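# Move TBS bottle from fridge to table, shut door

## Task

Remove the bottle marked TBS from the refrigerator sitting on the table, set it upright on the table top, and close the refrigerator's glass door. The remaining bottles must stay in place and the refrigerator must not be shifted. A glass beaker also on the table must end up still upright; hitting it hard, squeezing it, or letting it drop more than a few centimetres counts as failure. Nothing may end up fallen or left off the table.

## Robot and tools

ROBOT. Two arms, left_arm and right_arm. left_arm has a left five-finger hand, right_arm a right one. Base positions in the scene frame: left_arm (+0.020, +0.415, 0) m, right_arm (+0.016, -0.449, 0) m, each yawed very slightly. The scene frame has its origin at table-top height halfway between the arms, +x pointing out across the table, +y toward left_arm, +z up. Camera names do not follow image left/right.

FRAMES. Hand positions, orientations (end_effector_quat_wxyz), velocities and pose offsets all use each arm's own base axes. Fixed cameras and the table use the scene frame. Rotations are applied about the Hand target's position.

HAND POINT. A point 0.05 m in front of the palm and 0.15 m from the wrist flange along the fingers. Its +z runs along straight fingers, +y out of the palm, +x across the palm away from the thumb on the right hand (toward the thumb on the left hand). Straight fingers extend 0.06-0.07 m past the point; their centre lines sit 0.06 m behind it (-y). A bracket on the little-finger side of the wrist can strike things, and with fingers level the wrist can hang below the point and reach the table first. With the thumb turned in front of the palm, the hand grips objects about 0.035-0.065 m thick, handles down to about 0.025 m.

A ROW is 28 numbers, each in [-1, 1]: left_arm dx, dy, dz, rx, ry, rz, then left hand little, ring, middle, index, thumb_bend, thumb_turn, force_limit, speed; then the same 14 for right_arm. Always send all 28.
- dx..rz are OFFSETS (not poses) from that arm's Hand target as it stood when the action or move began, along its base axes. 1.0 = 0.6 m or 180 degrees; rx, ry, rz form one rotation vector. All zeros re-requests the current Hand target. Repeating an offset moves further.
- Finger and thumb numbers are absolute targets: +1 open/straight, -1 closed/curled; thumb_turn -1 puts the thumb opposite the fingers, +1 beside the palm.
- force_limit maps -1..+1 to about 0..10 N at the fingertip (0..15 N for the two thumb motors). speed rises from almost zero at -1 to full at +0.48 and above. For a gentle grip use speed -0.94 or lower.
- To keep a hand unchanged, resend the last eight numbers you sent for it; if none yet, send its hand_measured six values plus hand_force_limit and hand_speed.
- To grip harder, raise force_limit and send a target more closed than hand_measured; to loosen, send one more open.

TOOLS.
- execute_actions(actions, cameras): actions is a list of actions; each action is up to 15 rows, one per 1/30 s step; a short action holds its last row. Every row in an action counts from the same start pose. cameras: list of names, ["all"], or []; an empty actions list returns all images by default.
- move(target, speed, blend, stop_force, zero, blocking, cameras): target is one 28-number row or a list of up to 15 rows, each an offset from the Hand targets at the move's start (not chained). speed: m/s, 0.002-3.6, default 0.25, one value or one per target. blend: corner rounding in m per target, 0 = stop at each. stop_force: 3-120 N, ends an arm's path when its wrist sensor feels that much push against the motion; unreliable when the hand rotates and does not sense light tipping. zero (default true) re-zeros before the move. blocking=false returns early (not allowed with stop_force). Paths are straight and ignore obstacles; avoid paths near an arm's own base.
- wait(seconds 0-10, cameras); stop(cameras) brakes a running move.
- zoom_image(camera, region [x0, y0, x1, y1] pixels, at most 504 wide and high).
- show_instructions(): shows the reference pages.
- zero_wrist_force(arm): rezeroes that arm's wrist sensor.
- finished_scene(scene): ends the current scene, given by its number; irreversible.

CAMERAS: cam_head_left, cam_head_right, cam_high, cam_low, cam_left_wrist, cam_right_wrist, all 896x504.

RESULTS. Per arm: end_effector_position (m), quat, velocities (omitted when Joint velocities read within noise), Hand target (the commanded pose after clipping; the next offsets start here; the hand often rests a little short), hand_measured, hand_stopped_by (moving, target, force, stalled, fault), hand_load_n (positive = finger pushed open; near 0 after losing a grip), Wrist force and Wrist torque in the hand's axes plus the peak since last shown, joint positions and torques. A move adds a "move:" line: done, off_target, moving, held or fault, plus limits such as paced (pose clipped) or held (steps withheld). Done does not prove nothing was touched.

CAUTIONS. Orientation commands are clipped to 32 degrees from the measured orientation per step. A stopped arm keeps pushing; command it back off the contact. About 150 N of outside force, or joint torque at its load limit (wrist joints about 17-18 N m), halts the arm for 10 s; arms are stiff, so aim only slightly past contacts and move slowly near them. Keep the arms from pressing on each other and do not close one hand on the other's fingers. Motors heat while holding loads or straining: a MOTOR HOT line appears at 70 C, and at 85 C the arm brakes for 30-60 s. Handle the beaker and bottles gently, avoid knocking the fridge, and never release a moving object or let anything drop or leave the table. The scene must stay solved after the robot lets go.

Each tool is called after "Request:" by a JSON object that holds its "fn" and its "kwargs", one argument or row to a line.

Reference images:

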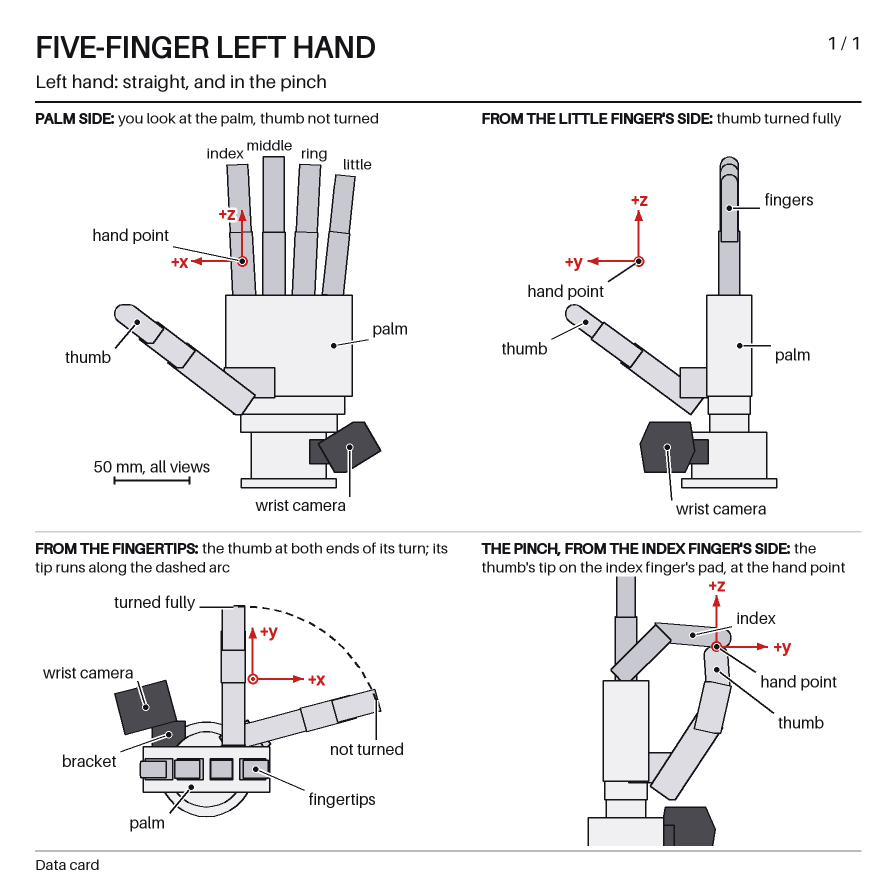

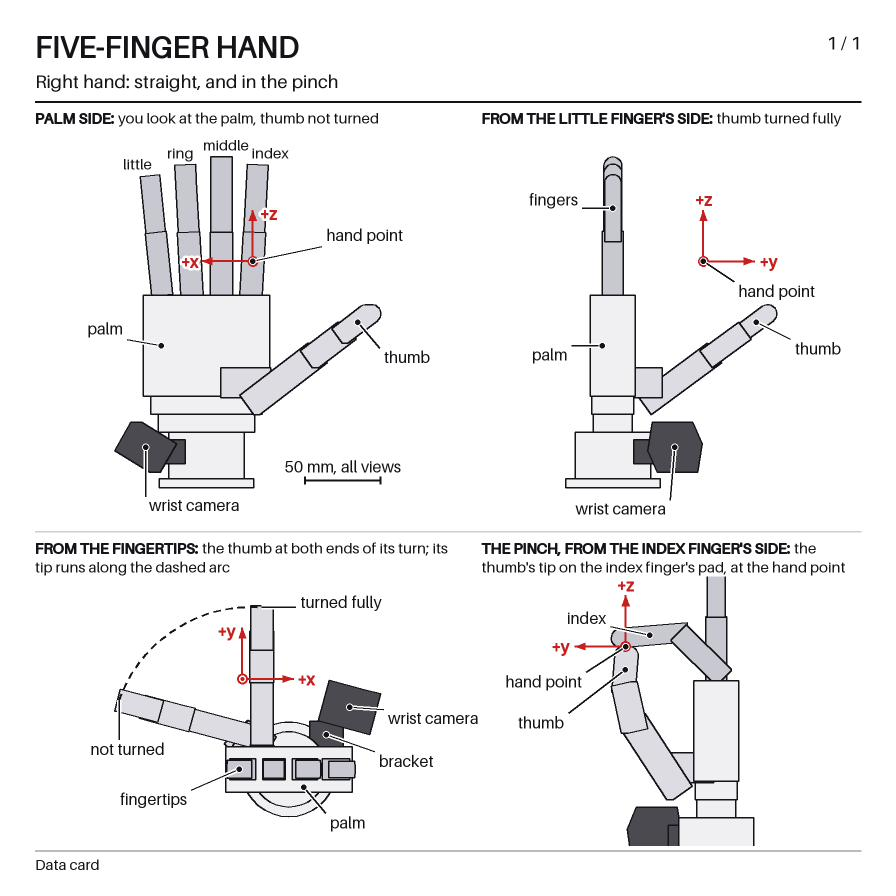

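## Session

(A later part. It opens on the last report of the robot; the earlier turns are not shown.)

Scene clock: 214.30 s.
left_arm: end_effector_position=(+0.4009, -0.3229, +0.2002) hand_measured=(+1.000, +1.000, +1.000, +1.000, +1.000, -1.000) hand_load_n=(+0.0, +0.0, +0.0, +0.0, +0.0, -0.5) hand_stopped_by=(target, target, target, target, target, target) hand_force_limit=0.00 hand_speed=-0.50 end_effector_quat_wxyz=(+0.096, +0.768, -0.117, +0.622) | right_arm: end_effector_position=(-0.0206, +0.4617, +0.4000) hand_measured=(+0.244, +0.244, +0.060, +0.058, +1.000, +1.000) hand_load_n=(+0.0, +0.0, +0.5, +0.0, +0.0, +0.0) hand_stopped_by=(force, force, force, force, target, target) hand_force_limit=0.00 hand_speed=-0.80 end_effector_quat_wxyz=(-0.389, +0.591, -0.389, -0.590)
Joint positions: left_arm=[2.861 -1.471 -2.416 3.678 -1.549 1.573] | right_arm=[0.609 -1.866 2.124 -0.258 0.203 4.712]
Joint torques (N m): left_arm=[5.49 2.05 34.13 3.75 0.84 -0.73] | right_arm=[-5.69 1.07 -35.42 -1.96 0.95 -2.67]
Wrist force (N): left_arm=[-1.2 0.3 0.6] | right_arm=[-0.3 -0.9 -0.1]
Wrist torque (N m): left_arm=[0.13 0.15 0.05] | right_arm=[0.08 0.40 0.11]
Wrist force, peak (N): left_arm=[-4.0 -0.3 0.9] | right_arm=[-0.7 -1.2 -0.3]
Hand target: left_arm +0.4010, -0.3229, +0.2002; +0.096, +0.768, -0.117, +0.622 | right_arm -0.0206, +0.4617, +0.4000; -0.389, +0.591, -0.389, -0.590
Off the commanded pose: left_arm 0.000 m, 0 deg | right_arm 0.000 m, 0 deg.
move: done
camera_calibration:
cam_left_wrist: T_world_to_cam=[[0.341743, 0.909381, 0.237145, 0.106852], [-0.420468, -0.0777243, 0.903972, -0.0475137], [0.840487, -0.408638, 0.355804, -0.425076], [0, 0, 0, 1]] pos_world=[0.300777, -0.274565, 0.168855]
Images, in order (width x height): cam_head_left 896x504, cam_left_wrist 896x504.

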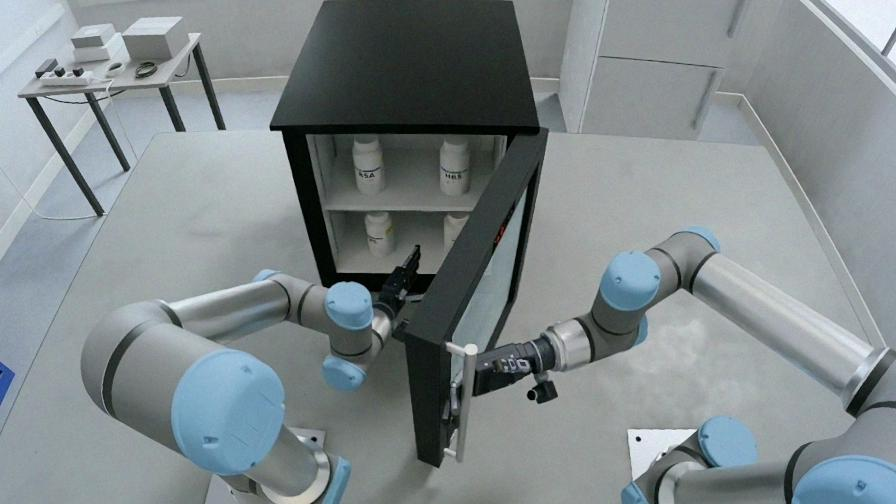

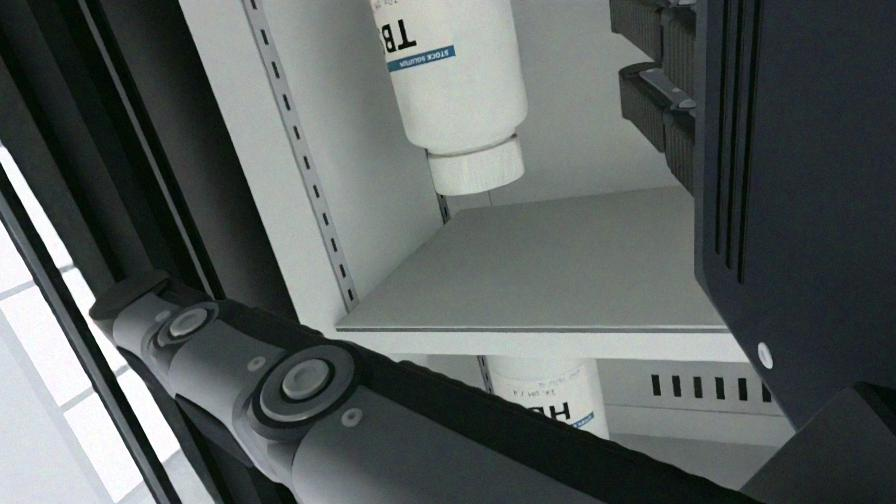

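Request:
{"fn": "move", "kwargs": {
  "target": [
    [0.0016,-0.0196,-0.0033,0,0,0,1,1,1,1,0.75,-1,0,-0.5,0,0,0,0,0,0,-0.2,-0.2,-0.2,-0.2,1,1,0,-0.8],
    [0.1415,-0.0635,-0.0033,0,0,0,1,1,1,1,0.75,-1,0,-0.5,0,0,0,0,0,0,-0.2,-0.2,-0.2,-0.2,1,1,0,-0.8]
  ],
  "speed": 0.07,
  "stop_force": 5,
  "cameras": ["cam_left_wrist"]
}}

Scene clock: 261.17 s.
left_arm: end_effector_position=(+0.4859, -0.3610, +0.1982) hand_measured=(+1.000, +1.000, +1.000, +1.000, +0.750, -1.000) hand_load_n=(+0.0, +0.0, +0.0, -0.5, -0.5, +0.0) hand_stopped_by=(target, target, target, target, target, target) hand_force_limit=0.00 hand_speed=-0.50 end_effector_quat_wxyz=(+0.096, +0.768, -0.117, +0.622) | right_arm: end_effector_position=(-0.0206, +0.4617, +0.4000) hand_measured=(+0.244, +0.244, +0.060, +0.058, +1.000, +1.000) hand_load_n=(+0.0, +0.0, +0.0, +0.0, +0.0, +0.0) hand_stopped_by=(force, force, force, force, target, target) hand_force_limit=0.00 hand_speed=-0.80 end_effector_quat_wxyz=(-0.389, +0.591, -0.389, -0.590)
Joint positions: left_arm=[2.82 -1.702 -2.186 3.68 -1.589 1.565] | right_arm=[0.609 -1.866 2.124 -0.258 0.203 4.712]
Joint torques (N m): left_arm=[-5.09 37.16 1.69 3.97 -1.17 -0.9] | right_arm=[-7.34 1.87 -36.08 -1.96 0.99 -2.35]
Wrist force (N): left_arm=[-1.4 0.3 0.8] | right_arm=[-0.7 -1.0 -0.1]
Wrist torque (N m): left_arm=[0.13 0.15 0.07] | right_arm=[0.07 0.44 0.08]
Wrist force, peak (N): left_arm=[-1.1 -2.0 0.8] | right_arm=[-1.0 -1.2 -0.2]
Hand target: left_arm +0.4859, -0.3610, +0.1982; +0.096, +0.768, -0.117, +0.622 | right_arm -0.0206, +0.4617, +0.4000; -0.389, +0.591, -0.389, -0.590
Off the commanded pose: left_arm 0.000 m, 0 deg | right_arm 0.000 m, 0 deg.
move: done
camera_calibration:
cam_left_wrist: T_world_to_cam=[[0.341726, 0.909379, 0.237176, 0.112869], [-0.420778, -0.0776113, 0.903838, -0.0127983], [0.840339, -0.408663, 0.356125, -0.511497], [0, 0, 0, 1]] pos_world=[0.385876, -0.312664, 0.166955]
Images, in order (width x height): cam_left_wrist 896x504.

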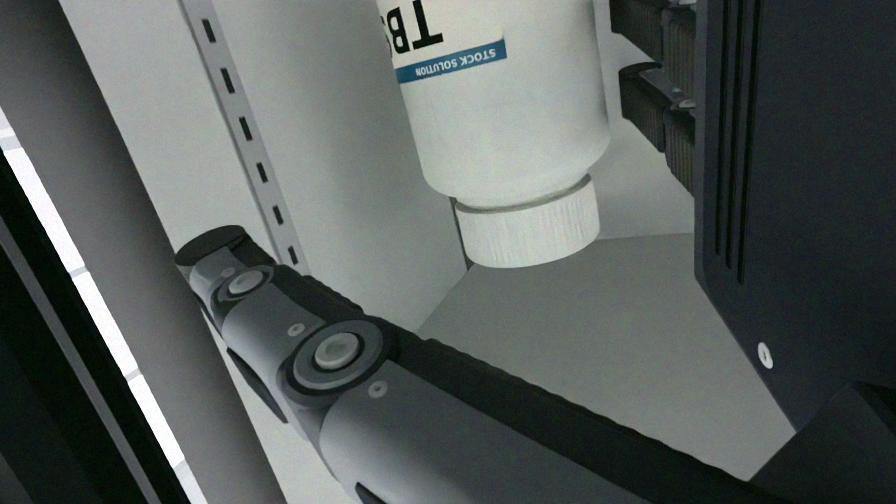

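Request:
{"fn": "move", "kwargs": {
  "target": [
    [0.0028,0.0095,0,0,0,0,1,1,1,1,0.75,-1,0,-0.5,0,0,0,0,0,0,-0.2,-0.2,-0.2,-0.2,1,1,0,-0.8],
    [0.1175,-0.0263,0,0,0,0,1,1,1,1,0.75,-1,0,-0.5,0,0,0,0,0,0,-0.2,-0.2,-0.2,-0.2,1,1,0,-0.8]
  ],
  "speed": 0.06,
  "stop_force": 4,
  "cameras": ["cam_left_wrist"]
}}

Scene clock: 274.20 s.
left_arm: end_effector_position=(+0.5564, -0.3768, +0.1982) hand_measured=(+1.000, +1.000, +1.000, +1.000, +0.750, -1.000) hand_load_n=(+0.0, +0.5, +0.0, +0.0, +0.0, -0.5) hand_stopped_by=(target, target, target, target, target, target) hand_force_limit=0.00 hand_speed=-0.50 end_effector_quat_wxyz=(+0.096, +0.768, -0.117, +0.622) | right_arm: end_effector_position=(-0.0206, +0.4617, +0.4000) hand_measured=(+0.244, +0.244, +0.060, +0.058, +1.000, +1.000) hand_load_n=(+0.0, +0.0, +0.0, +0.0, +0.0, +0.0) hand_stopped_by=(force, force, force, force, target, target) hand_force_limit=0.00 hand_speed=-0.80 end_effector_quat_wxyz=(-0.389, +0.591, -0.389, -0.590)
Joint positions: left_arm=[2.838 -1.844 -2.004 3.639 -1.57 1.569] | right_arm=[0.609 -1.866 2.124 -0.258 0.203 4.712]
Joint torques (N m): left_arm=[-5.58 44.71 1.72 3.86 -0.97 -0.84] | right_arm=[-6.93 0.88 -36.93 -1.93 0.86 -2.36]
Wrist force (N): left_arm=[-1.5 0.6 0.5] | right_arm=[-0.7 -0.9 -0.3]
Wrist torque (N m): left_arm=[0.16 0.15 0.05] | right_arm=[0.10 0.46 0.08]
Wrist force, peak (N): left_arm=[-1.4 1.4 0.6] | right_arm=[-0.7 -1.5 -0.3]
Hand target: left_arm +0.5564, -0.3768, +0.1982; +0.096, +0.768, -0.117, +0.622 | right_arm -0.0206, +0.4617, +0.4000; -0.389, +0.591, -0.389, -0.590
Off the commanded pose: left_arm 0.000 m, 0 deg | right_arm 0.000 m, 0 deg.
move: done
camera_calibration:
cam_left_wrist: T_world_to_cam=[[0.341726, 0.909379, 0.237176, 0.103146], [-0.420778, -0.0776113, 0.903838, 0.0156403], [0.840339, -0.408663, 0.356125, -0.577198], [0, 0, 0, 1]] pos_world=[0.456376, -0.328464, 0.166955]
Images, in order (width x height): cam_left_wrist 896x504.

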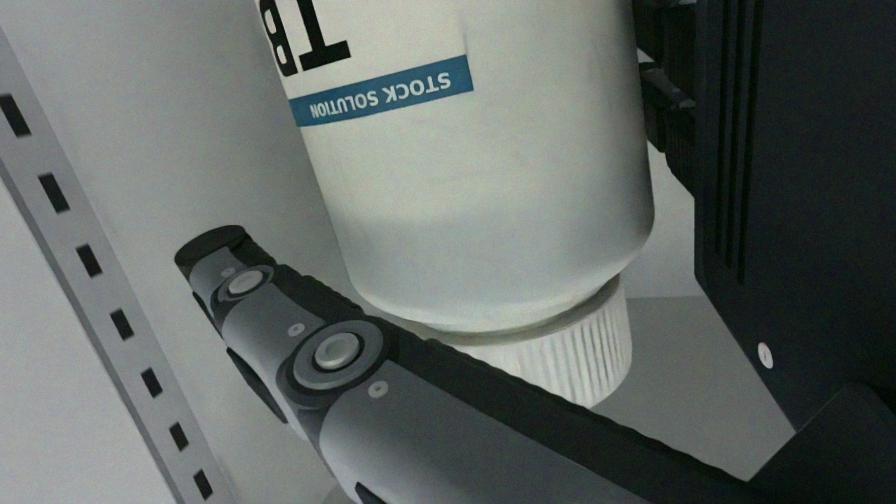

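Request:
{"fn": "move", "kwargs": {
  "target": [-0.003,-0.009,0,0,0,0,1,1,1,1,0.75,-1,0,-0.5,0,0,0,0,0,0,-0.2,-0.2,-0.2,-0.2,1,1,0,-0.8],
  "speed": 0.03,
  "stop_force": 3
}}

Request:
{"fn": "move", "kwargs": {
  "target": [0,0,0,0,0,0,-0.6,-0.6,-0.6,-0.6,-0.6,-1,-0.3,-0.9,0,0,0,0,0,0,-0.2,-0.2,-0.2,-0.2,1,1,0,-0.8],
  "speed": 0.02
}}

Request:
{"fn": "move", "kwargs": {
  "target": [0,0,0,0,0,0,-0.7,-0.7,-0.7,-0.7,-0.6,-1,0.0,-0.9,0,0,0,0,0,0,-0.2,-0.2,-0.2,-0.2,1,1,0,-0.8],
  "speed": 0.02,
  "cameras": ["cam_left_wrist"]
}}

Scene clock: 287.43 s.
left_arm: end_effector_position=(+0.5547, -0.3822, +0.1982) hand_measured=(+1.000, +1.000, +1.000, +1.000, +0.750, -1.000) hand_load_n=(+0.0, +0.0, +0.0, +0.0, +0.0, -0.5) hand_stopped_by=(target, target, target, target, target, target) hand_force_limit=0.00 hand_speed=-0.50 end_effector_quat_wxyz=(+0.096, +0.768, -0.117, +0.622) | right_arm: end_effector_position=(-0.0206, +0.4617, +0.4000) hand_measured=(+0.244, +0.244, +0.060, +0.058, +1.000, +1.000) hand_load_n=(+0.0, +0.0, +0.0, +0.0, +0.0, +0.0) hand_stopped_by=(force, force, force, force, target, target) hand_force_limit=0.00 hand_speed=-0.80 end_effector_quat_wxyz=(-0.389, +0.591, -0.389, -0.590)
Joint positions: left_arm=[2.824 -1.847 -1.999 3.637 -1.585 1.566] | right_arm=[0.609 -1.866 2.124 -0.258 0.203 4.712]
Joint torques (N m): left_arm=[5.4 25.03 11.95 0.2 1.58 0.89] | right_arm=[-6.5 0.71 -36.02 -1.84 0.69 -2.41]
Wrist force (N): left_arm=[-1.3 0.7 0.4] | right_arm=[-0.5 -0.7 -0.3]
Wrist torque (N m): left_arm=[0.18 0.12 0.06] | right_arm=[0.13 0.44 0.11]
Wrist force, peak (N): left_arm=[-1.7 1.0 0.3] | right_arm=[-0.9 -1.2 0.2]
Hand target: left_arm +0.5546, -0.3822, +0.1982; +0.096, +0.768, -0.117, +0.622 | right_arm -0.0206, +0.4617, +0.4000; -0.389, +0.591, -0.389, -0.590
Off the commanded pose: left_arm 0.000 m, 0 deg | right_arm 0.000 m, 0 deg.
move: done

Scene clock: 290.20 s.
left_arm: end_effector_position=(+0.5546, -0.3822, +0.1982) hand_measured=(+0.424, +0.386, +0.330, +0.302, +0.440, -1.000) hand_load_n=(+0.0, +0.0, +2.0, +3.5, +12.0, -1.0) hand_stopped_by=(force, force, force, force, force, target) hand_force_limit=-0.30 hand_speed=-0.90 end_effector_quat_wxyz=(+0.096, +0.768, -0.117, +0.622) | right_arm: end_effector_position=(-0.0206, +0.4617, +0.4000) hand_measured=(+0.244, +0.244, +0.060, +0.058, +1.000, +1.000) hand_load_n=(+0.0, +0.0, +0.0, +0.0, +0.0, +0.0) hand_stopped_by=(force, force, force, force, target, target) hand_force_limit=0.00 hand_speed=-0.80 end_effector_quat_wxyz=(-0.389, +0.591, -0.389, -0.590)
Joint positions: left_arm=[2.824 -1.847 -1.999 3.637 -1.585 1.566] | right_arm=[0.609 -1.866 2.124 -0.258 0.203 4.712]
Joint torques (N m): left_arm=[6.17 39.06 2.4 3.05 1.49 0.95] | right_arm=[-7.99 -0.56 -35.75 -1.85 0.74 -2.51]
Wrist force (N): left_arm=[-3.4 0.9 0.9] | right_arm=[-0.8 -0.9 -0.2]
Wrist torque (N m): left_arm=[0.20 0.18 0.03] | right_arm=[0.09 0.46 0.08]
Wrist force, peak (N): left_arm=[-3.6 0.7 0.8] | right_arm=[-0.9 -1.2 -0.3]
Hand target: left_arm +0.5546, -0.3822, +0.1982; +0.096, +0.768, -0.117, +0.622 | right_arm -0.0206, +0.4617, +0.4000; -0.389, +0.591, -0.389, -0.590
Off the commanded pose: left_arm 0.000 m, 0 deg | right_arm 0.000 m, 0 deg.
move: done

Scene clock: 290.73 s.
left_arm: end_effector_position=(+0.5546, -0.3822, +0.1982) hand_measured=(+0.352, +0.334, +0.304, +0.240, +0.442, -1.000) hand_load_n=(+6.0, +3.0, +0.0, +6.5, +19.0, +8.5) hand_stopped_by=(force, force, force, force, force, target) hand_force_limit=0.00 hand_speed=-0.90 end_effector_quat_wxyz=(+0.096, +0.768, -0.117, +0.622) | right_arm: end_effector_position=(-0.0206, +0.4617, +0.4000) hand_measured=(+0.244, +0.244, +0.060, +0.058, +1.000, +1.000) hand_load_n=(+0.0, +0.0, +0.0, +0.0, +0.0, +0.0) hand_stopped_by=(force, force, force, force, target, target) hand_force_limit=0.00 hand_speed=-0.80 end_effector_quat_wxyz=(-0.389, +0.591, -0.389, -0.590)
Joint positions: left_arm=[2.824 -1.847 -1.999 3.637 -1.585 1.566] | right_arm=[0.609 -1.866 2.124 -0.258 0.203 4.712]
Joint torques (N m): left_arm=[5.85 39.3 2.96 2.59 1.45 0.98] | right_arm=[-7.7 0.64 -36.62 -1.89 0.72 -2.61]
Wrist force (N): left_arm=[-3.5 0.7 0.4] | right_arm=[-0.5 -0.8 0.0]
Wrist torque (N m): left_arm=[0.21 0.19 0.02] | right_arm=[0.09 0.41 0.10]
Wrist force, peak (N): left_arm=[-3.7 0.7 0.9] | right_arm=[-0.9 -1.0 0.3]
Hand target: left_arm +0.5546, -0.3822, +0.1982; +0.096, +0.768, -0.117, +0.622 | right_arm -0.0206, +0.4617, +0.4000; -0.389, +0.591, -0.389, -0.590
Off the commanded pose: left_arm 0.000 m, 0 deg | right_arm 0.000 m, 0 deg.
move: done
camera_calibration:
cam_left_wrist: T_world_to_cam=[[0.341726, 0.909379, 0.237176, 0.108671], [-0.420778, -0.0776113, 0.903838, 0.0144638], [0.840339, -0.408663, 0.356125, -0.577892], [0, 0, 0, 1]] pos_world=[0.454576, -0.333864, 0.166955]
Images, in order (width x height): cam_left_wrist 896x504.

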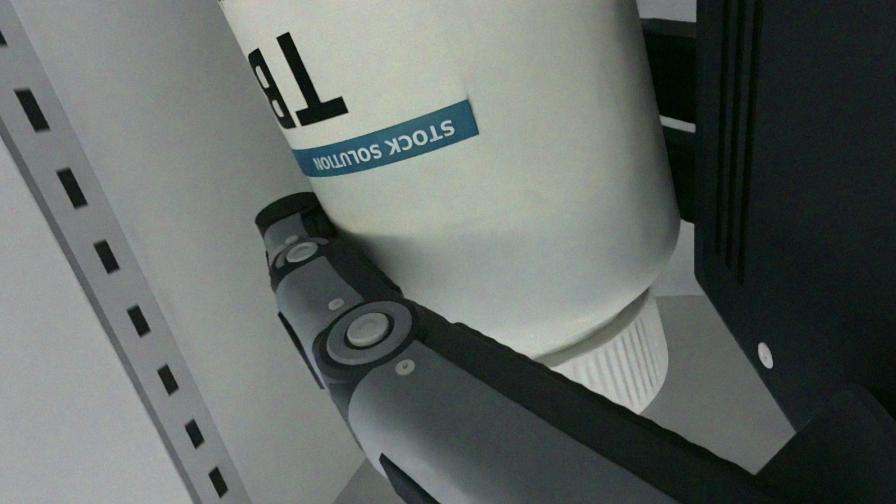

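Request:
{"fn": "move", "kwargs": {
  "target": [0,0,0,0,0,0,-0.7,-0.7,-0.7,-0.7,0.448,-1,0.0,-0.95,0,0,0,0,0,0,-0.2,-0.2,-0.2,-0.2,1,1,0,-0.8],
  "speed": 0.02
}}

Request:
{"fn": "move", "kwargs": {
  "target": [0,0,0.042,0,0,0,-0.7,-0.7,-0.7,-0.7,0.448,-1,0.0,-0.95,0,0,0,0,0,0,-0.2,-0.2,-0.2,-0.2,1,1,0,-0.8],
  "speed": 0.03,
  "cameras": ["cam_left_wrist"]
}}

Scene clock: 297.00 s.
left_arm: end_effector_position=(+0.5546, -0.3822, +0.1982) hand_measured=(+0.352, +0.334, +0.304, +0.240, +0.454, -1.000) hand_load_n=(+5.5, +3.0, +0.0, +5.5, +16.0, +7.5) hand_stopped_by=(force, force, force, force, force, target) hand_force_limit=0.00 hand_speed=-0.95 end_effector_quat_wxyz=(+0.096, +0.768, -0.117, +0.622) | right_arm: end_effector_position=(-0.0206, +0.4617, +0.4000) hand_measured=(+0.244, +0.244, +0.060, +0.058, +1.000, +1.000) hand_load_n=(+0.0, +0.0, +0.0, +0.0, +0.0, +0.0) hand_stopped_by=(force, force, force, force, target, target) hand_force_limit=0.00 hand_speed=-0.80 end_effector_quat_wxyz=(-0.389, +0.591, -0.389, -0.590)
Joint positions: left_arm=[2.824 -1.847 -1.999 3.637 -1.585 1.566] | right_arm=[0.609 -1.866 2.124 -0.258 0.203 4.712]
Joint torques (N m): left_arm=[5.73 40.13 6.15 -0.54 1.39 0.84] | right_arm=[-6.31 0.45 -36.87 -1.8 0.65 -2.51]
Wrist force (N): left_arm=[-3.2 0.8 0.9] | right_arm=[-0.8 -0.9 -0.3]
Wrist torque (N m): left_arm=[0.18 0.16 0.05] | right_arm=[0.10 0.46 0.08]
Wrist force, peak (N): left_arm=[-3.8 0.9 0.9] | right_arm=[-0.4 -1.5 -0.6]
Hand target: left_arm +0.5546, -0.3822, +0.1982; +0.096, +0.768, -0.117, +0.622 | right_arm -0.0206, +0.4617, +0.4000; -0.389, +0.591, -0.389, -0.590
Off the commanded pose: left_arm 0.000 m, 0 deg | right_arm 0.000 m, 0 deg.
move: done

Scene clock: 298.13 s.
left_arm: end_effector_position=(+0.5547, -0.3822, +0.2238) hand_measured=(+0.352, +0.334, +0.304, +0.240, +0.454, -1.000) hand_load_n=(+5.5, +2.5, +0.0, +5.5, +16.0, +7.5) hand_stopped_by=(force, force, force, force, force, target) hand_force_limit=0.00 hand_speed=-0.95 end_effector_quat_wxyz=(+0.096, +0.768, -0.117, +0.622) end_effector_velocity=(+0.001, +0.000, -0.001) end_effector_angular_velocity=(+0.000, -0.003, +0.000) | right_arm: end_effector_position=(-0.0206, +0.4617, +0.4000) hand_measured=(+0.244, +0.244, +0.060, +0.058, +1.000, +1.000) hand_load_n=(+0.0, +0.0, +0.0, +0.0, +0.0, +0.0) hand_stopped_by=(force, force, force, force, target, target) hand_force_limit=0.00 hand_speed=-0.80 end_effector_quat_wxyz=(-0.389, +0.591, -0.389, -0.590)
Joint positions: left_arm=[2.824 -1.807 -1.971 3.569 -1.585 1.566] | right_arm=[0.609 -1.866 2.124 -0.258 0.203 4.712]
Joint velocities: left_arm=[0 -0.002 0 0.005 0 0] | right_arm=[within noise]
Joint torques (N m): left_arm=[5.16 13.17 8.68 4.63 1.34 0.57] | right_arm=[-6.17 0.34 -36.11 -1.77 0.64 -2.32]
Wrist force (N): left_arm=[-3.2 0.8 1.0] | right_arm=[-0.5 -0.8 -0.4]
Wrist torque (N m): left_arm=[0.18 0.15 0.04] | right_arm=[0.12 0.43 0.10]
Wrist force, peak (N): left_arm=[-4.4 0.6 1.1] | right_arm=[-1.1 -1.1 -0.3]
Hand target: left_arm +0.5546, -0.3822, +0.2234; +0.096, +0.768, -0.117, +0.622 | right_arm -0.0206, +0.4617, +0.4000; -0.389, +0.591, -0.389, -0.590
Off the commanded pose: left_arm 0.000 m, 0 deg | right_arm 0.000 m, 0 deg.
move: done
camera_calibration:
cam_left_wrist: T_world_to_cam=[[0.341636, 0.909397, 0.237239, 0.102715], [-0.421149, -0.0775313, 0.903672, -0.00832262], [0.84019, -0.40864, 0.356504, -0.587094], [0, 0, 0, 1]] pos_world=[0.454674, -0.333964, 0.192454]
Images, in order (width x height): cam_left_wrist 896x504.

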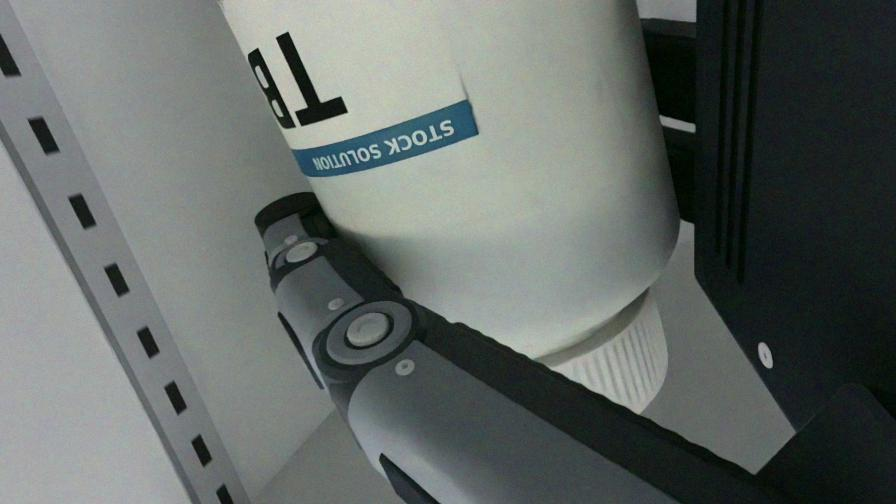

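Request:
{"fn": "move", "kwargs": {
  "target": [
    [-0.2705,0.0845,0.02,0,0,0,-0.7,-0.7,-0.7,-0.7,0.448,-1,0.0,-0.95,0,0,0,0,0,0,-0.2,-0.2,-0.2,-0.2,1,1,0,-0.8],
    [-0.3092,0.1398,0.227,-0.0199,-0.0637,0,-0.7,-0.7,-0.7,-0.7,0.448,-1,0.0,-0.95,0,0,0,0,0,0,-0.2,-0.2,-0.2,-0.2,1,1,0,-0.8]
  ],
  "speed": 0.12,
  "blend": [0.01,0]
}}

Request:
{"fn": "move", "kwargs": {
  "target": [
    [-0.0667,0.1805,0.0333,0,0,-0.1667,-0.7,-0.7,-0.7,-0.7,0.448,-1,0.0,-0.95,0,0,0,0,0,0,-0.2,-0.2,-0.2,-0.2,1,1,0,-0.8],
    [-0.1115,0.4287,0.0333,0,0,-0.3222,-0.7,-0.7,-0.7,-0.7,0.448,-1,0.0,-0.95,0,0,0,0,0,0,-0.2,-0.2,-0.2,-0.2,1,1,0,-0.8],
    [-0.1025,0.5958,-0.1,0,0,-0.3889,-0.7,-0.7,-0.7,-0.7,0.448,-1,0.0,-0.95,0,0,0,0,0,0,-0.2,-0.2,-0.2,-0.2,1,1,0,-0.8]
  ],
  "speed": 0.25,
  "blend": [0.03,0.03,0],
  "cameras": ["cam_left_wrist","cam_head_left"]
}}

Request:
{"fn": "zoom_image", "kwargs": {
  "camera": "cam_left_wrist",
  "region": [180, 0, 684, 440]
}}

Scene clock: 317.40 s.
left_arm: end_effector_position=(+0.3692, -0.2983, +0.3597) hand_measured=(+0.352, +0.334, +0.304, +0.240, +0.454, -1.000) hand_load_n=(+5.5, +2.5, +0.0, +5.0, +15.5, +7.0) hand_stopped_by=(force, force, force, force, force, target) hand_force_limit=0.00 hand_speed=-0.95 end_effector_quat_wxyz=(+0.108, +0.699, -0.106, +0.699) | right_arm: end_effector_position=(-0.0206, +0.4617, +0.4000) hand_measured=(+0.244, +0.244, +0.060, +0.058, +1.000, +1.000) hand_load_n=(+0.0, +0.0, +0.0, +0.0, +0.0, +0.0) hand_stopped_by=(force, force, force, force, target, target) hand_force_limit=0.00 hand_speed=-0.80 end_effector_quat_wxyz=(-0.389, +0.591, -0.389, -0.590)
Joint positions: left_arm=[2.941 -1.086 -2.34 3.428 -1.468 1.569] | right_arm=[0.609 -1.866 2.124 -0.258 0.203 4.712]
Joint torques (N m): left_arm=[-0.24 7.08 5.38 5.25 -0.46 0.84] | right_arm=[-7.17 0.72 -36.41 -1.58 0.59 -2.5]
Wrist force (N): left_arm=[-3.4 0.5 0.3] | right_arm=[-0.7 -1.0 -0.2]
Wrist torque (N m): left_arm=[0.18 0.11 0.03] | right_arm=[0.08 0.45 0.09]
Wrist force, peak (N): left_arm=[-4.3 0.9 2.3] | right_arm=[-1.0 -1.3 -0.3]
Hand target: left_arm +0.3691, -0.2983, +0.3596; +0.108, +0.699, -0.106, +0.699 | right_arm -0.0206, +0.4617, +0.4000; -0.389, +0.591, -0.389, -0.590
Off the commanded pose: left_arm 0.000 m, 0 deg | right_arm 0.000 m, 0 deg.
move: done

Scene clock: 320.47 s.
left_arm: end_effector_position=(+0.3076, +0.0591, +0.2997) hand_measured=(+0.352, +0.334, +0.304, +0.240, +0.454, -1.000) hand_load_n=(+5.0, +2.5, +0.0, +5.0, +16.0, +7.5) hand_stopped_by=(force, force, force, force, force, target) hand_force_limit=0.00 hand_speed=-0.95 end_effector_quat_wxyz=(+0.489, +0.512, -0.488, +0.511) | right_arm: end_effector_position=(-0.0206, +0.4617, +0.4000) hand_measured=(+0.244, +0.244, +0.060, +0.058, +1.000, +1.000) hand_load_n=(+0.0, +0.0, +0.0, +0.0, +0.0, +0.0) hand_stopped_by=(force, force, force, force, target, target) hand_force_limit=0.00 hand_speed=-0.80 end_effector_quat_wxyz=(-0.389, +0.591, -0.389, -0.590)
Joint positions: left_arm=[4.146 -1.853 -1.831 3.683 0.959 1.569] | right_arm=[0.609 -1.866 2.124 -0.258 0.203 4.712]
Joint torques (N m): left_arm=[4.73 12.66 14.49 -1.33 1.34 0.87] | right_arm=[-6.79 0.58 -35.47 -1.83 0.68 -2.4]
Wrist force (N): left_arm=[-3.1 1.0 0.2] | right_arm=[-0.4 -1.1 0.0]
Wrist torque (N m): left_arm=[0.29 0.06 -0.07] | right_arm=[0.05 0.40 0.09]
Wrist force, peak (N): left_arm=[-5.4 -0.3 -0.2] | right_arm=[-1.0 -1.3 0.0]
Hand target: left_arm +0.3076, +0.0591, +0.2996; +0.489, +0.512, -0.488, +0.511 | right_arm -0.0206, +0.4617, +0.4000; -0.389, +0.591, -0.389, -0.590
Off the commanded pose: left_arm 0.000 m, 0 deg | right_arm 0.000 m, 0 deg.
move: done
camera_calibration:
cam_left_wrist: T_world_to_cam=[[0.969062, 0.0405501, 0.243462, -0.375827], [-0.225266, 0.548412, 0.805295, -0.214577], [-0.100863, -0.835225, 0.54058, 0.033369], [0, 0, 0, 1]] pos_world=[0.319229, 0.160787, 0.246259]
Images, in order (width x height): cam_head_left 896x504, cam_left_wrist 896x504.

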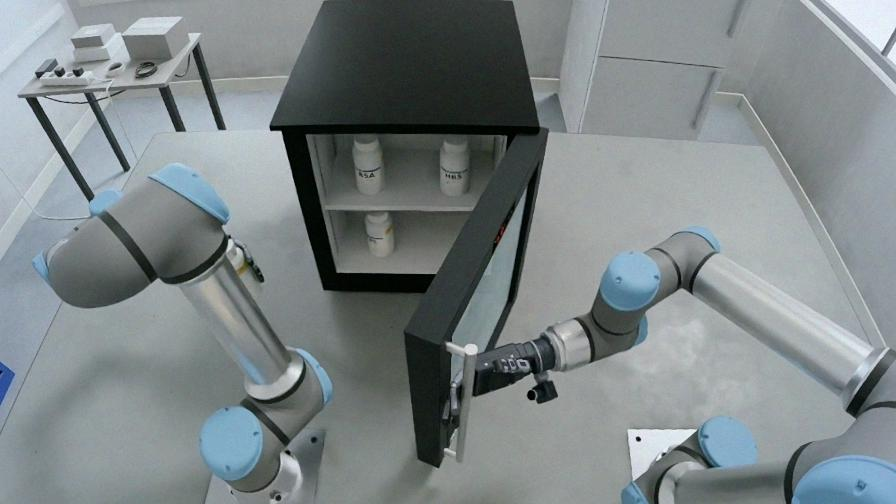

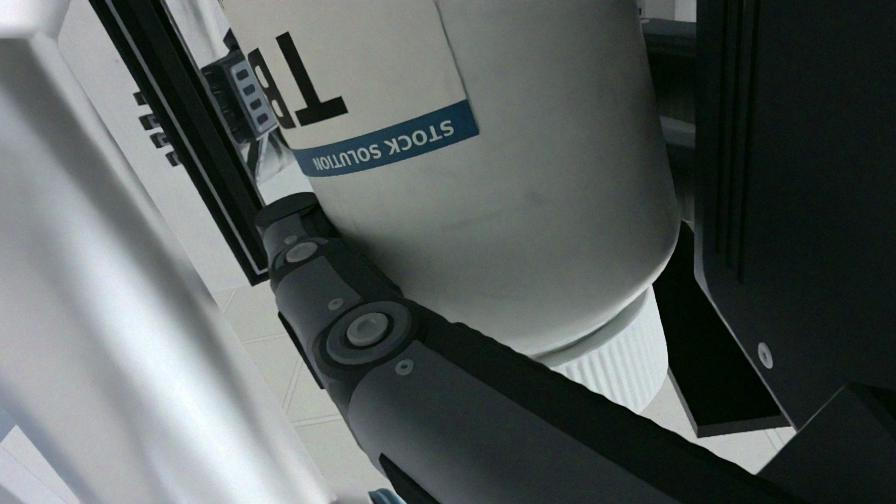

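Scaled by 1.000.

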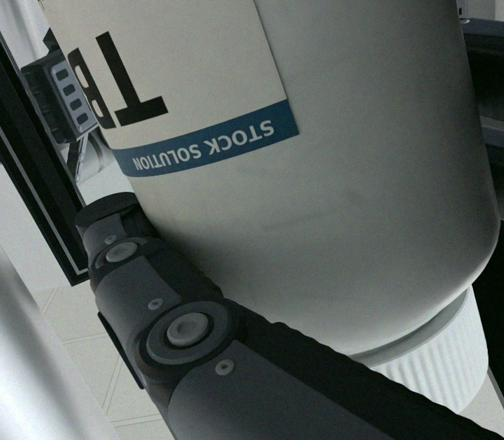

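Request:
{"fn": "move", "kwargs": {
  "target": [0,0,-0.25,0.0709,-0.0301,0,-0.7,-0.7,-0.7,-0.7,0.448,-1,0.0,-0.95,0,0,0,0,0,0,-0.2,-0.2,-0.2,-0.2,1,1,0,-0.8],
  "speed": 0.15
}}

Request:
{"fn": "move", "kwargs": {
  "target": [0,0,-0.1,0,0,0,-0.7,-0.7,-0.7,-0.7,0.448,-1,0.0,-0.95,0,0,0,0,0,0,-0.2,-0.2,-0.2,-0.2,1,1,0,-0.8],
  "speed": 0.02,
  "stop_force": 4,
  "cameras": ["cam_left_wrist","cam_head_left"]
}}

Scene clock: 333.43 s.
left_arm: end_effector_position=(+0.3075, +0.0591, +0.1497) hand_measured=(+0.352, +0.334, +0.304, +0.240, +0.454, -1.000) hand_load_n=(+5.5, +2.5, +0.0, +5.5, +15.5, +7.5) hand_stopped_by=(force, force, force, force, force, target) hand_force_limit=0.00 hand_speed=-0.95 end_effector_quat_wxyz=(+0.406, +0.538, -0.564, +0.477) end_effector_velocity=(+0.000, +0.000, -0.001) end_effector_angular_velocity=(+0.004, -0.003, +0.000) | right_arm: end_effector_position=(-0.0206, +0.4617, +0.4000) hand_measured=(+0.244, +0.244, +0.060, +0.058, +1.000, +1.000) hand_load_n=(+0.0, +0.0, +0.0, +0.0, +0.0, +0.0) hand_stopped_by=(force, force, force, force, target, target) hand_force_limit=0.00 hand_speed=-0.80 end_effector_quat_wxyz=(-0.389, +0.591, -0.389, -0.590)
Joint positions: left_arm=[4.146 -1.946 -1.998 4.209 0.964 1.521] | right_arm=[0.609 -1.866 2.124 -0.258 0.203 4.712]
Joint velocities: left_arm=[0 0 -0.002 0.006 -0.001 0] | right_arm=[within noise]
Joint torques (N m): left_arm=[-4.68 46.53 31.34 1.7 -1.1 0.92] | right_arm=[-6.47 1.22 -36.42 -1.5 0.44 -2.48]
Wrist force (N): left_arm=[-3.7 0.9 0.8] | right_arm=[-1.0 -0.9 0.0]
Wrist torque (N m): left_arm=[0.16 0.20 0.03] | right_arm=[0.07 0.48 0.06]
Wrist force, peak (N): left_arm=[-5.1 1.3 1.0] | right_arm=[-0.8 -1.2 -0.6]
Hand target: left_arm +0.3076, +0.0591, +0.1496; +0.406, +0.538, -0.564, +0.477 | right_arm -0.0206, +0.4617, +0.4000; -0.389, +0.591, -0.389, -0.590
Off the commanded pose: left_arm 0.000 m, 0 deg | right_arm 0.000 m, 0 deg.
move: done

Scene clock: 337.10 s.
left_arm: end_effector_position=(+0.3076, +0.0591, +0.0990) hand_measured=(+0.352, +0.334, +0.304, +0.240, +0.454, -1.000) hand_load_n=(+5.5, +2.5, +0.0, +5.0, +15.5, +8.0) hand_stopped_by=(force, force, force, force, force, target) hand_force_limit=0.00 hand_speed=-0.95 end_effector_quat_wxyz=(+0.406, +0.538, -0.564, +0.477) | right_arm: end_effector_position=(-0.0206, +0.4617, +0.4000) hand_measured=(+0.244, +0.244, +0.060, +0.058, +1.000, +1.000) hand_load_n=(+0.0, +0.0, +0.0, +0.0, +0.0, +0.0) hand_stopped_by=(force, force, force, force, target, target) hand_force_limit=0.00 hand_speed=-0.80 end_effector_quat_wxyz=(-0.389, +0.591, -0.389, -0.590)
Joint positions: left_arm=[4.146 -2.047 -2.028 4.339 0.964 1.521] | right_arm=[0.609 -1.866 2.124 -0.258 0.203 4.712]
Joint torques (N m): left_arm=[-2.13 48.54 27.91 2.39 -1.1 0.35] | right_arm=[-6.99 1.15 -35.87 -1.83 0.49 -2.37]
Wrist force (N): left_arm=[0.0 1.3 0.4] | right_arm=[-0.9 -0.9 -0.2]
Wrist torque (N m): left_arm=[0.19 0.27 0.06] | right_arm=[0.08 0.47 0.08]
Wrist force, peak (N): left_arm=[-3.8 1.4 0.6] | right_arm=[-0.5 -1.5 -0.4]
Hand target: left_arm +0.3076, +0.0591, +0.0990; +0.406, +0.538, -0.564, +0.477 (not the last commanded pose) | right_arm -0.0206, +0.4617, +0.4000; -0.389, +0.591, -0.389, -0.590
Off the commanded pose: left_arm 0.009 m, 0 deg | right_arm 0.000 m, 0 deg.
move: contact (left_arm)
camera_calibration:
cam_left_wrist: T_world_to_cam=[[0.941549, -0.0244699, 0.335987, -0.323732], [-0.305286, 0.359701, 0.881711, -0.0247626], [-0.14243, -0.932747, 0.331206, 0.181224], [0, 0, 0, 1]] pos_world=[0.323062, 0.170021, 0.0705809]
Images, in order (width x height): cam_head_left 896x504, cam_left_wrist 896x504.

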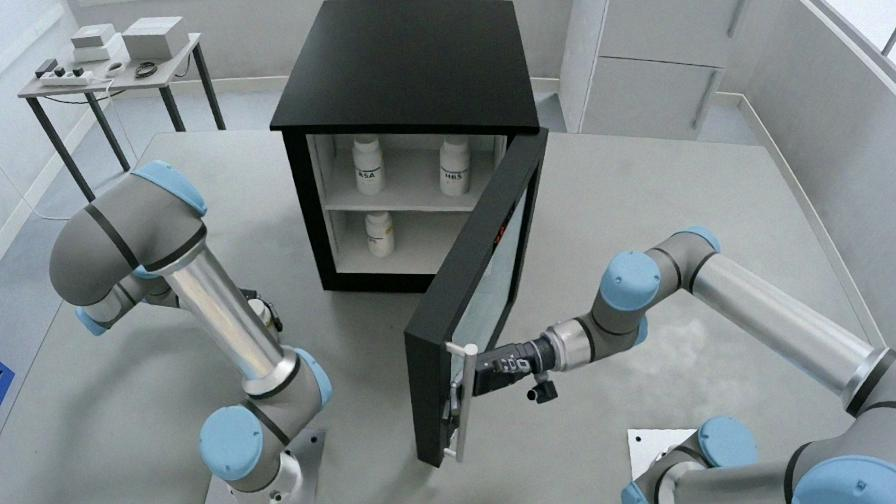

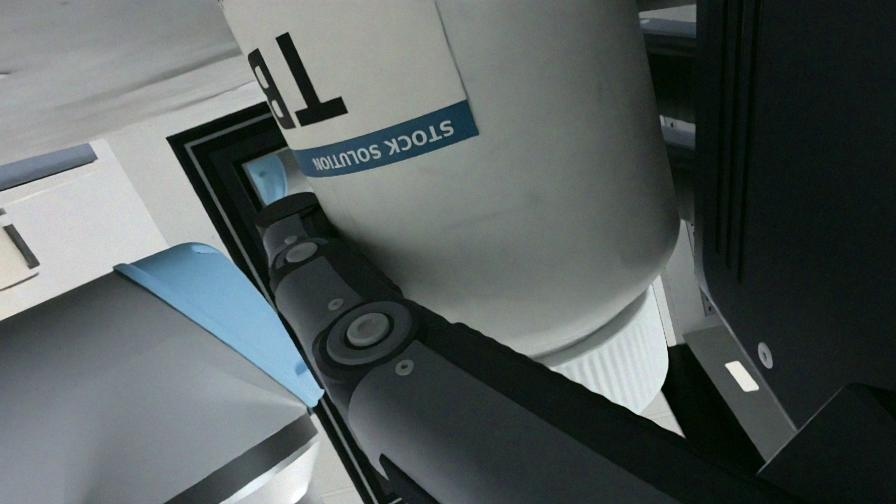

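Request:
{"fn": "move", "kwargs": {
  "target": [0,0,0.0017,0,0,0,0.9,0.9,0.9,0.9,0.95,-1,0.0,-0.85,0,0,0,0,0,0,-0.2,-0.2,-0.2,-0.2,1,1,0,-0.8],
  "speed": 0.02,
  "cameras": ["cam_left_wrist"]
}}

Scene clock: 343.40 s.
left_arm: end_effector_position=(+0.3076, +0.0591, +0.1000) hand_measured=(+0.900, +0.900, +0.900, +0.900, +0.950, -1.000) hand_load_n=(+0.0, -0.5, +0.0, +0.0, +0.0, -0.5) hand_stopped_by=(target, target, target, target, target, target) hand_force_limit=0.00 hand_speed=-0.85 end_effector_quat_wxyz=(+0.406, +0.538, -0.564, +0.477) | right_arm: end_effector_position=(-0.0206, +0.4617, +0.4000) hand_measured=(+0.244, +0.244, +0.060, +0.058, +1.000, +1.000) hand_load_n=(+0.0, +0.0, +0.0, +0.0, +0.0, +0.0) hand_stopped_by=(force, force, force, force, target, target) hand_force_limit=0.00 hand_speed=-0.80 end_effector_quat_wxyz=(-0.389, +0.591, -0.389, -0.590)
Joint positions: left_arm=[4.146 -2.044 -2.027 4.337 0.964 1.521] | right_arm=[0.609 -1.866 2.124 -0.258 0.203 4.712]
Joint torques (N m): left_arm=[-1.8 17.04 18.31 1.89 -0.79 0.32] | right_arm=[-7.1 0.61 -36.27 -1.54 0.52 -2.24]
Wrist force (N): left_arm=[-1.9 0.8 0.2] | right_arm=[-1.0 -0.9 -0.1]
Wrist torque (N m): left_arm=[0.16 0.15 0.05] | right_arm=[0.08 0.50 0.06]
Wrist force, peak (N): left_arm=[-2.4 1.1 0.4] | right_arm=[-1.0 -1.3 -0.4]
Hand target: left_arm +0.3076, +0.0591, +0.1000; +0.406, +0.538, -0.564, +0.477 | right_arm -0.0206, +0.4617, +0.4000; -0.389, +0.591, -0.389, -0.590
Off the commanded pose: left_arm 0.000 m, 0 deg | right_arm 0.000 m, 0 deg.
move: done
camera_calibration:
cam_left_wrist: T_world_to_cam=[[0.941516, -0.0244685, 0.336079, -0.324064], [-0.305385, 0.359621, 0.88171, -0.0255986], [-0.142435, -0.932778, 0.331117, 0.180905], [0, 0, 0, 1]] pos_world=[0.323061, 0.170021, 0.0715809]
Images, in order (width x height): cam_left_wrist 896x504.

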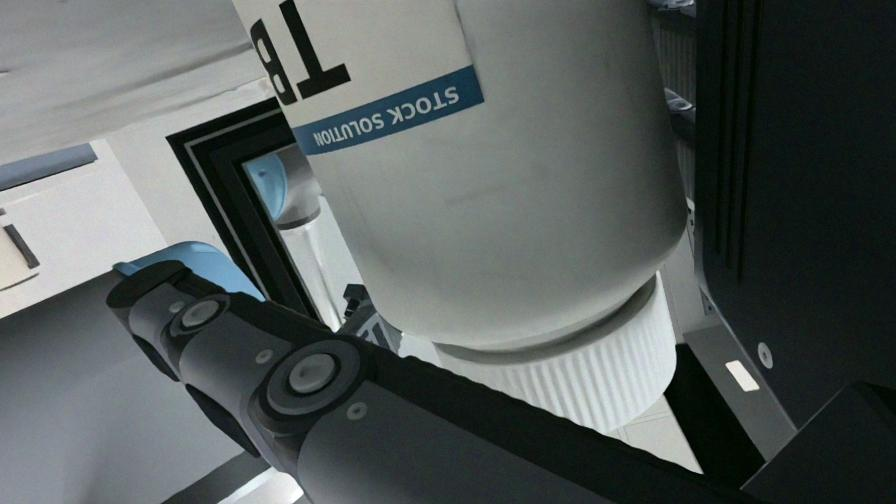

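Request:
{"fn": "move", "kwargs": {
  "target": [
    [0.0133,0.0006,0,0,0,0,1,1,1,1,1,-1,0.0,-0.5,0,0,0,0,0,0,-0.2,-0.2,-0.2,-0.2,1,1,0,-0.8],
    [0.0010,0.2668,0.01,0,0,0,1,1,1,1,1,-1,0.0,-0.5,0,0,0,0,0,0,-0.2,-0.2,-0.2,-0.2,1,1,0,-0.8]
  ],
  "speed": [0.02,0.07],
  "cameras": ["cam_left_wrist","cam_head_left","cam_head_right"]
}}

Scene clock: 351.87 s.
left_arm: end_effector_position=(+0.3082, +0.2192, +0.1060) hand_measured=(+1.000, +1.000, +1.000, +1.000, +1.000, -1.000) hand_load_n=(+0.0, +0.0, +0.0, +0.0, +0.0, +0.0) hand_stopped_by=(target, target, target, target, target, target) hand_force_limit=0.00 hand_speed=-0.50 end_effector_quat_wxyz=(+0.406, +0.538, -0.564, +0.477) | right_arm: end_effector_position=(-0.0206, +0.4617, +0.4000) hand_measured=(+0.244, +0.244, +0.060, +0.058, +1.000, +1.000) hand_load_n=(+0.0, +0.0, +0.0, +0.0, +0.0, +0.0) hand_stopped_by=(force, force, force, force, target, target) hand_force_limit=0.00 hand_speed=-0.80 end_effector_quat_wxyz=(-0.389, +0.591, -0.389, -0.590)
Joint positions: left_arm=[4.292 -2.237 -1.643 4.123 1.106 1.564] | right_arm=[0.609 -1.866 2.124 -0.258 0.203 4.712]
Joint torques (N m): left_arm=[-3.38 59.77 3.01 1.54 -1.04 -0.91] | right_arm=[-6.08 0.35 -36.8 -1.64 0.25 -2.39]
Wrist force (N): left_arm=[-0.9 1.2 0.3] | right_arm=[-0.6 -1.2 -0.2]
Wrist torque (N m): left_arm=[0.24 0.07 -0.03] | right_arm=[0.05 0.43 0.08]
Wrist force, peak (N): left_arm=[-2.0 1.3 0.4] | right_arm=[-1.1 -1.1 -0.5]
Hand target: left_arm +0.3082, +0.2192, +0.1060; +0.406, +0.538, -0.564, +0.477 | right_arm -0.0206, +0.4617, +0.4000; -0.389, +0.591, -0.389, -0.590
Off the commanded pose: left_arm 0.000 m, 0 deg | right_arm 0.000 m, 0 deg.
move: done
camera_calibration:
cam_left_wrist: T_world_to_cam=[[0.941547, -0.0243964, 0.335998, -0.322722], [-0.305291, 0.3599, 0.881629, -0.0883095], [-0.142434, -0.932672, 0.331415, 0.328318], [0, 0, 0, 1]] pos_world=[0.323662, 0.330122, 0.0774807]
Images, in order (width x height): cam_head_left 896x504, cam_head_right 896x504, cam_left_wrist 896x504.

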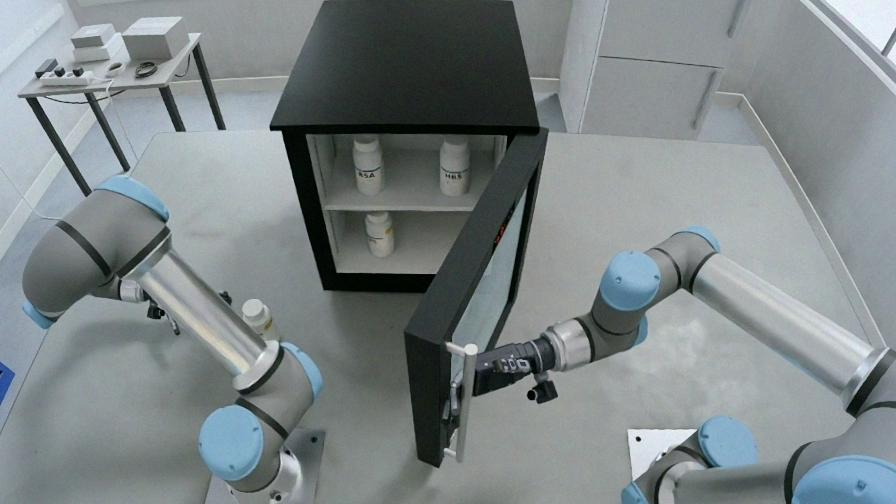

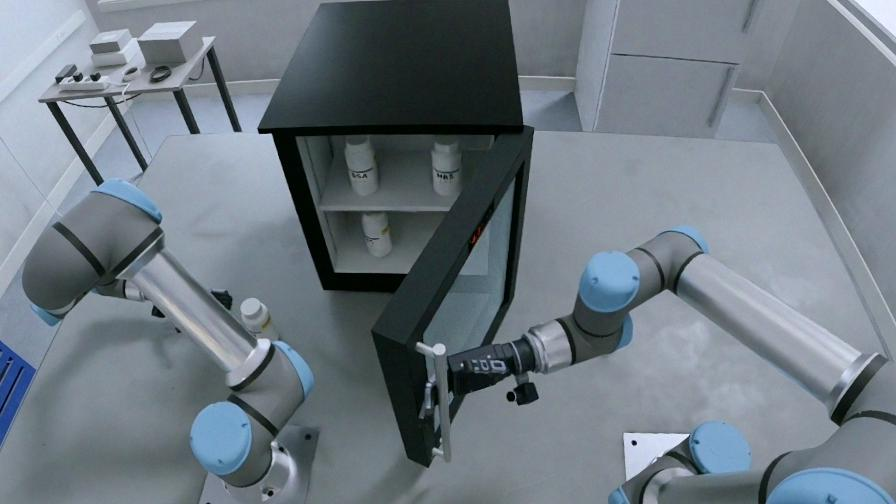

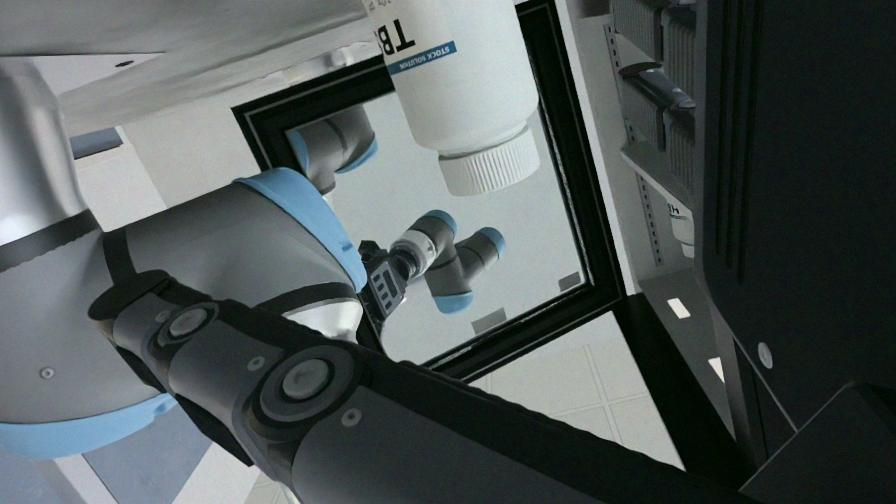

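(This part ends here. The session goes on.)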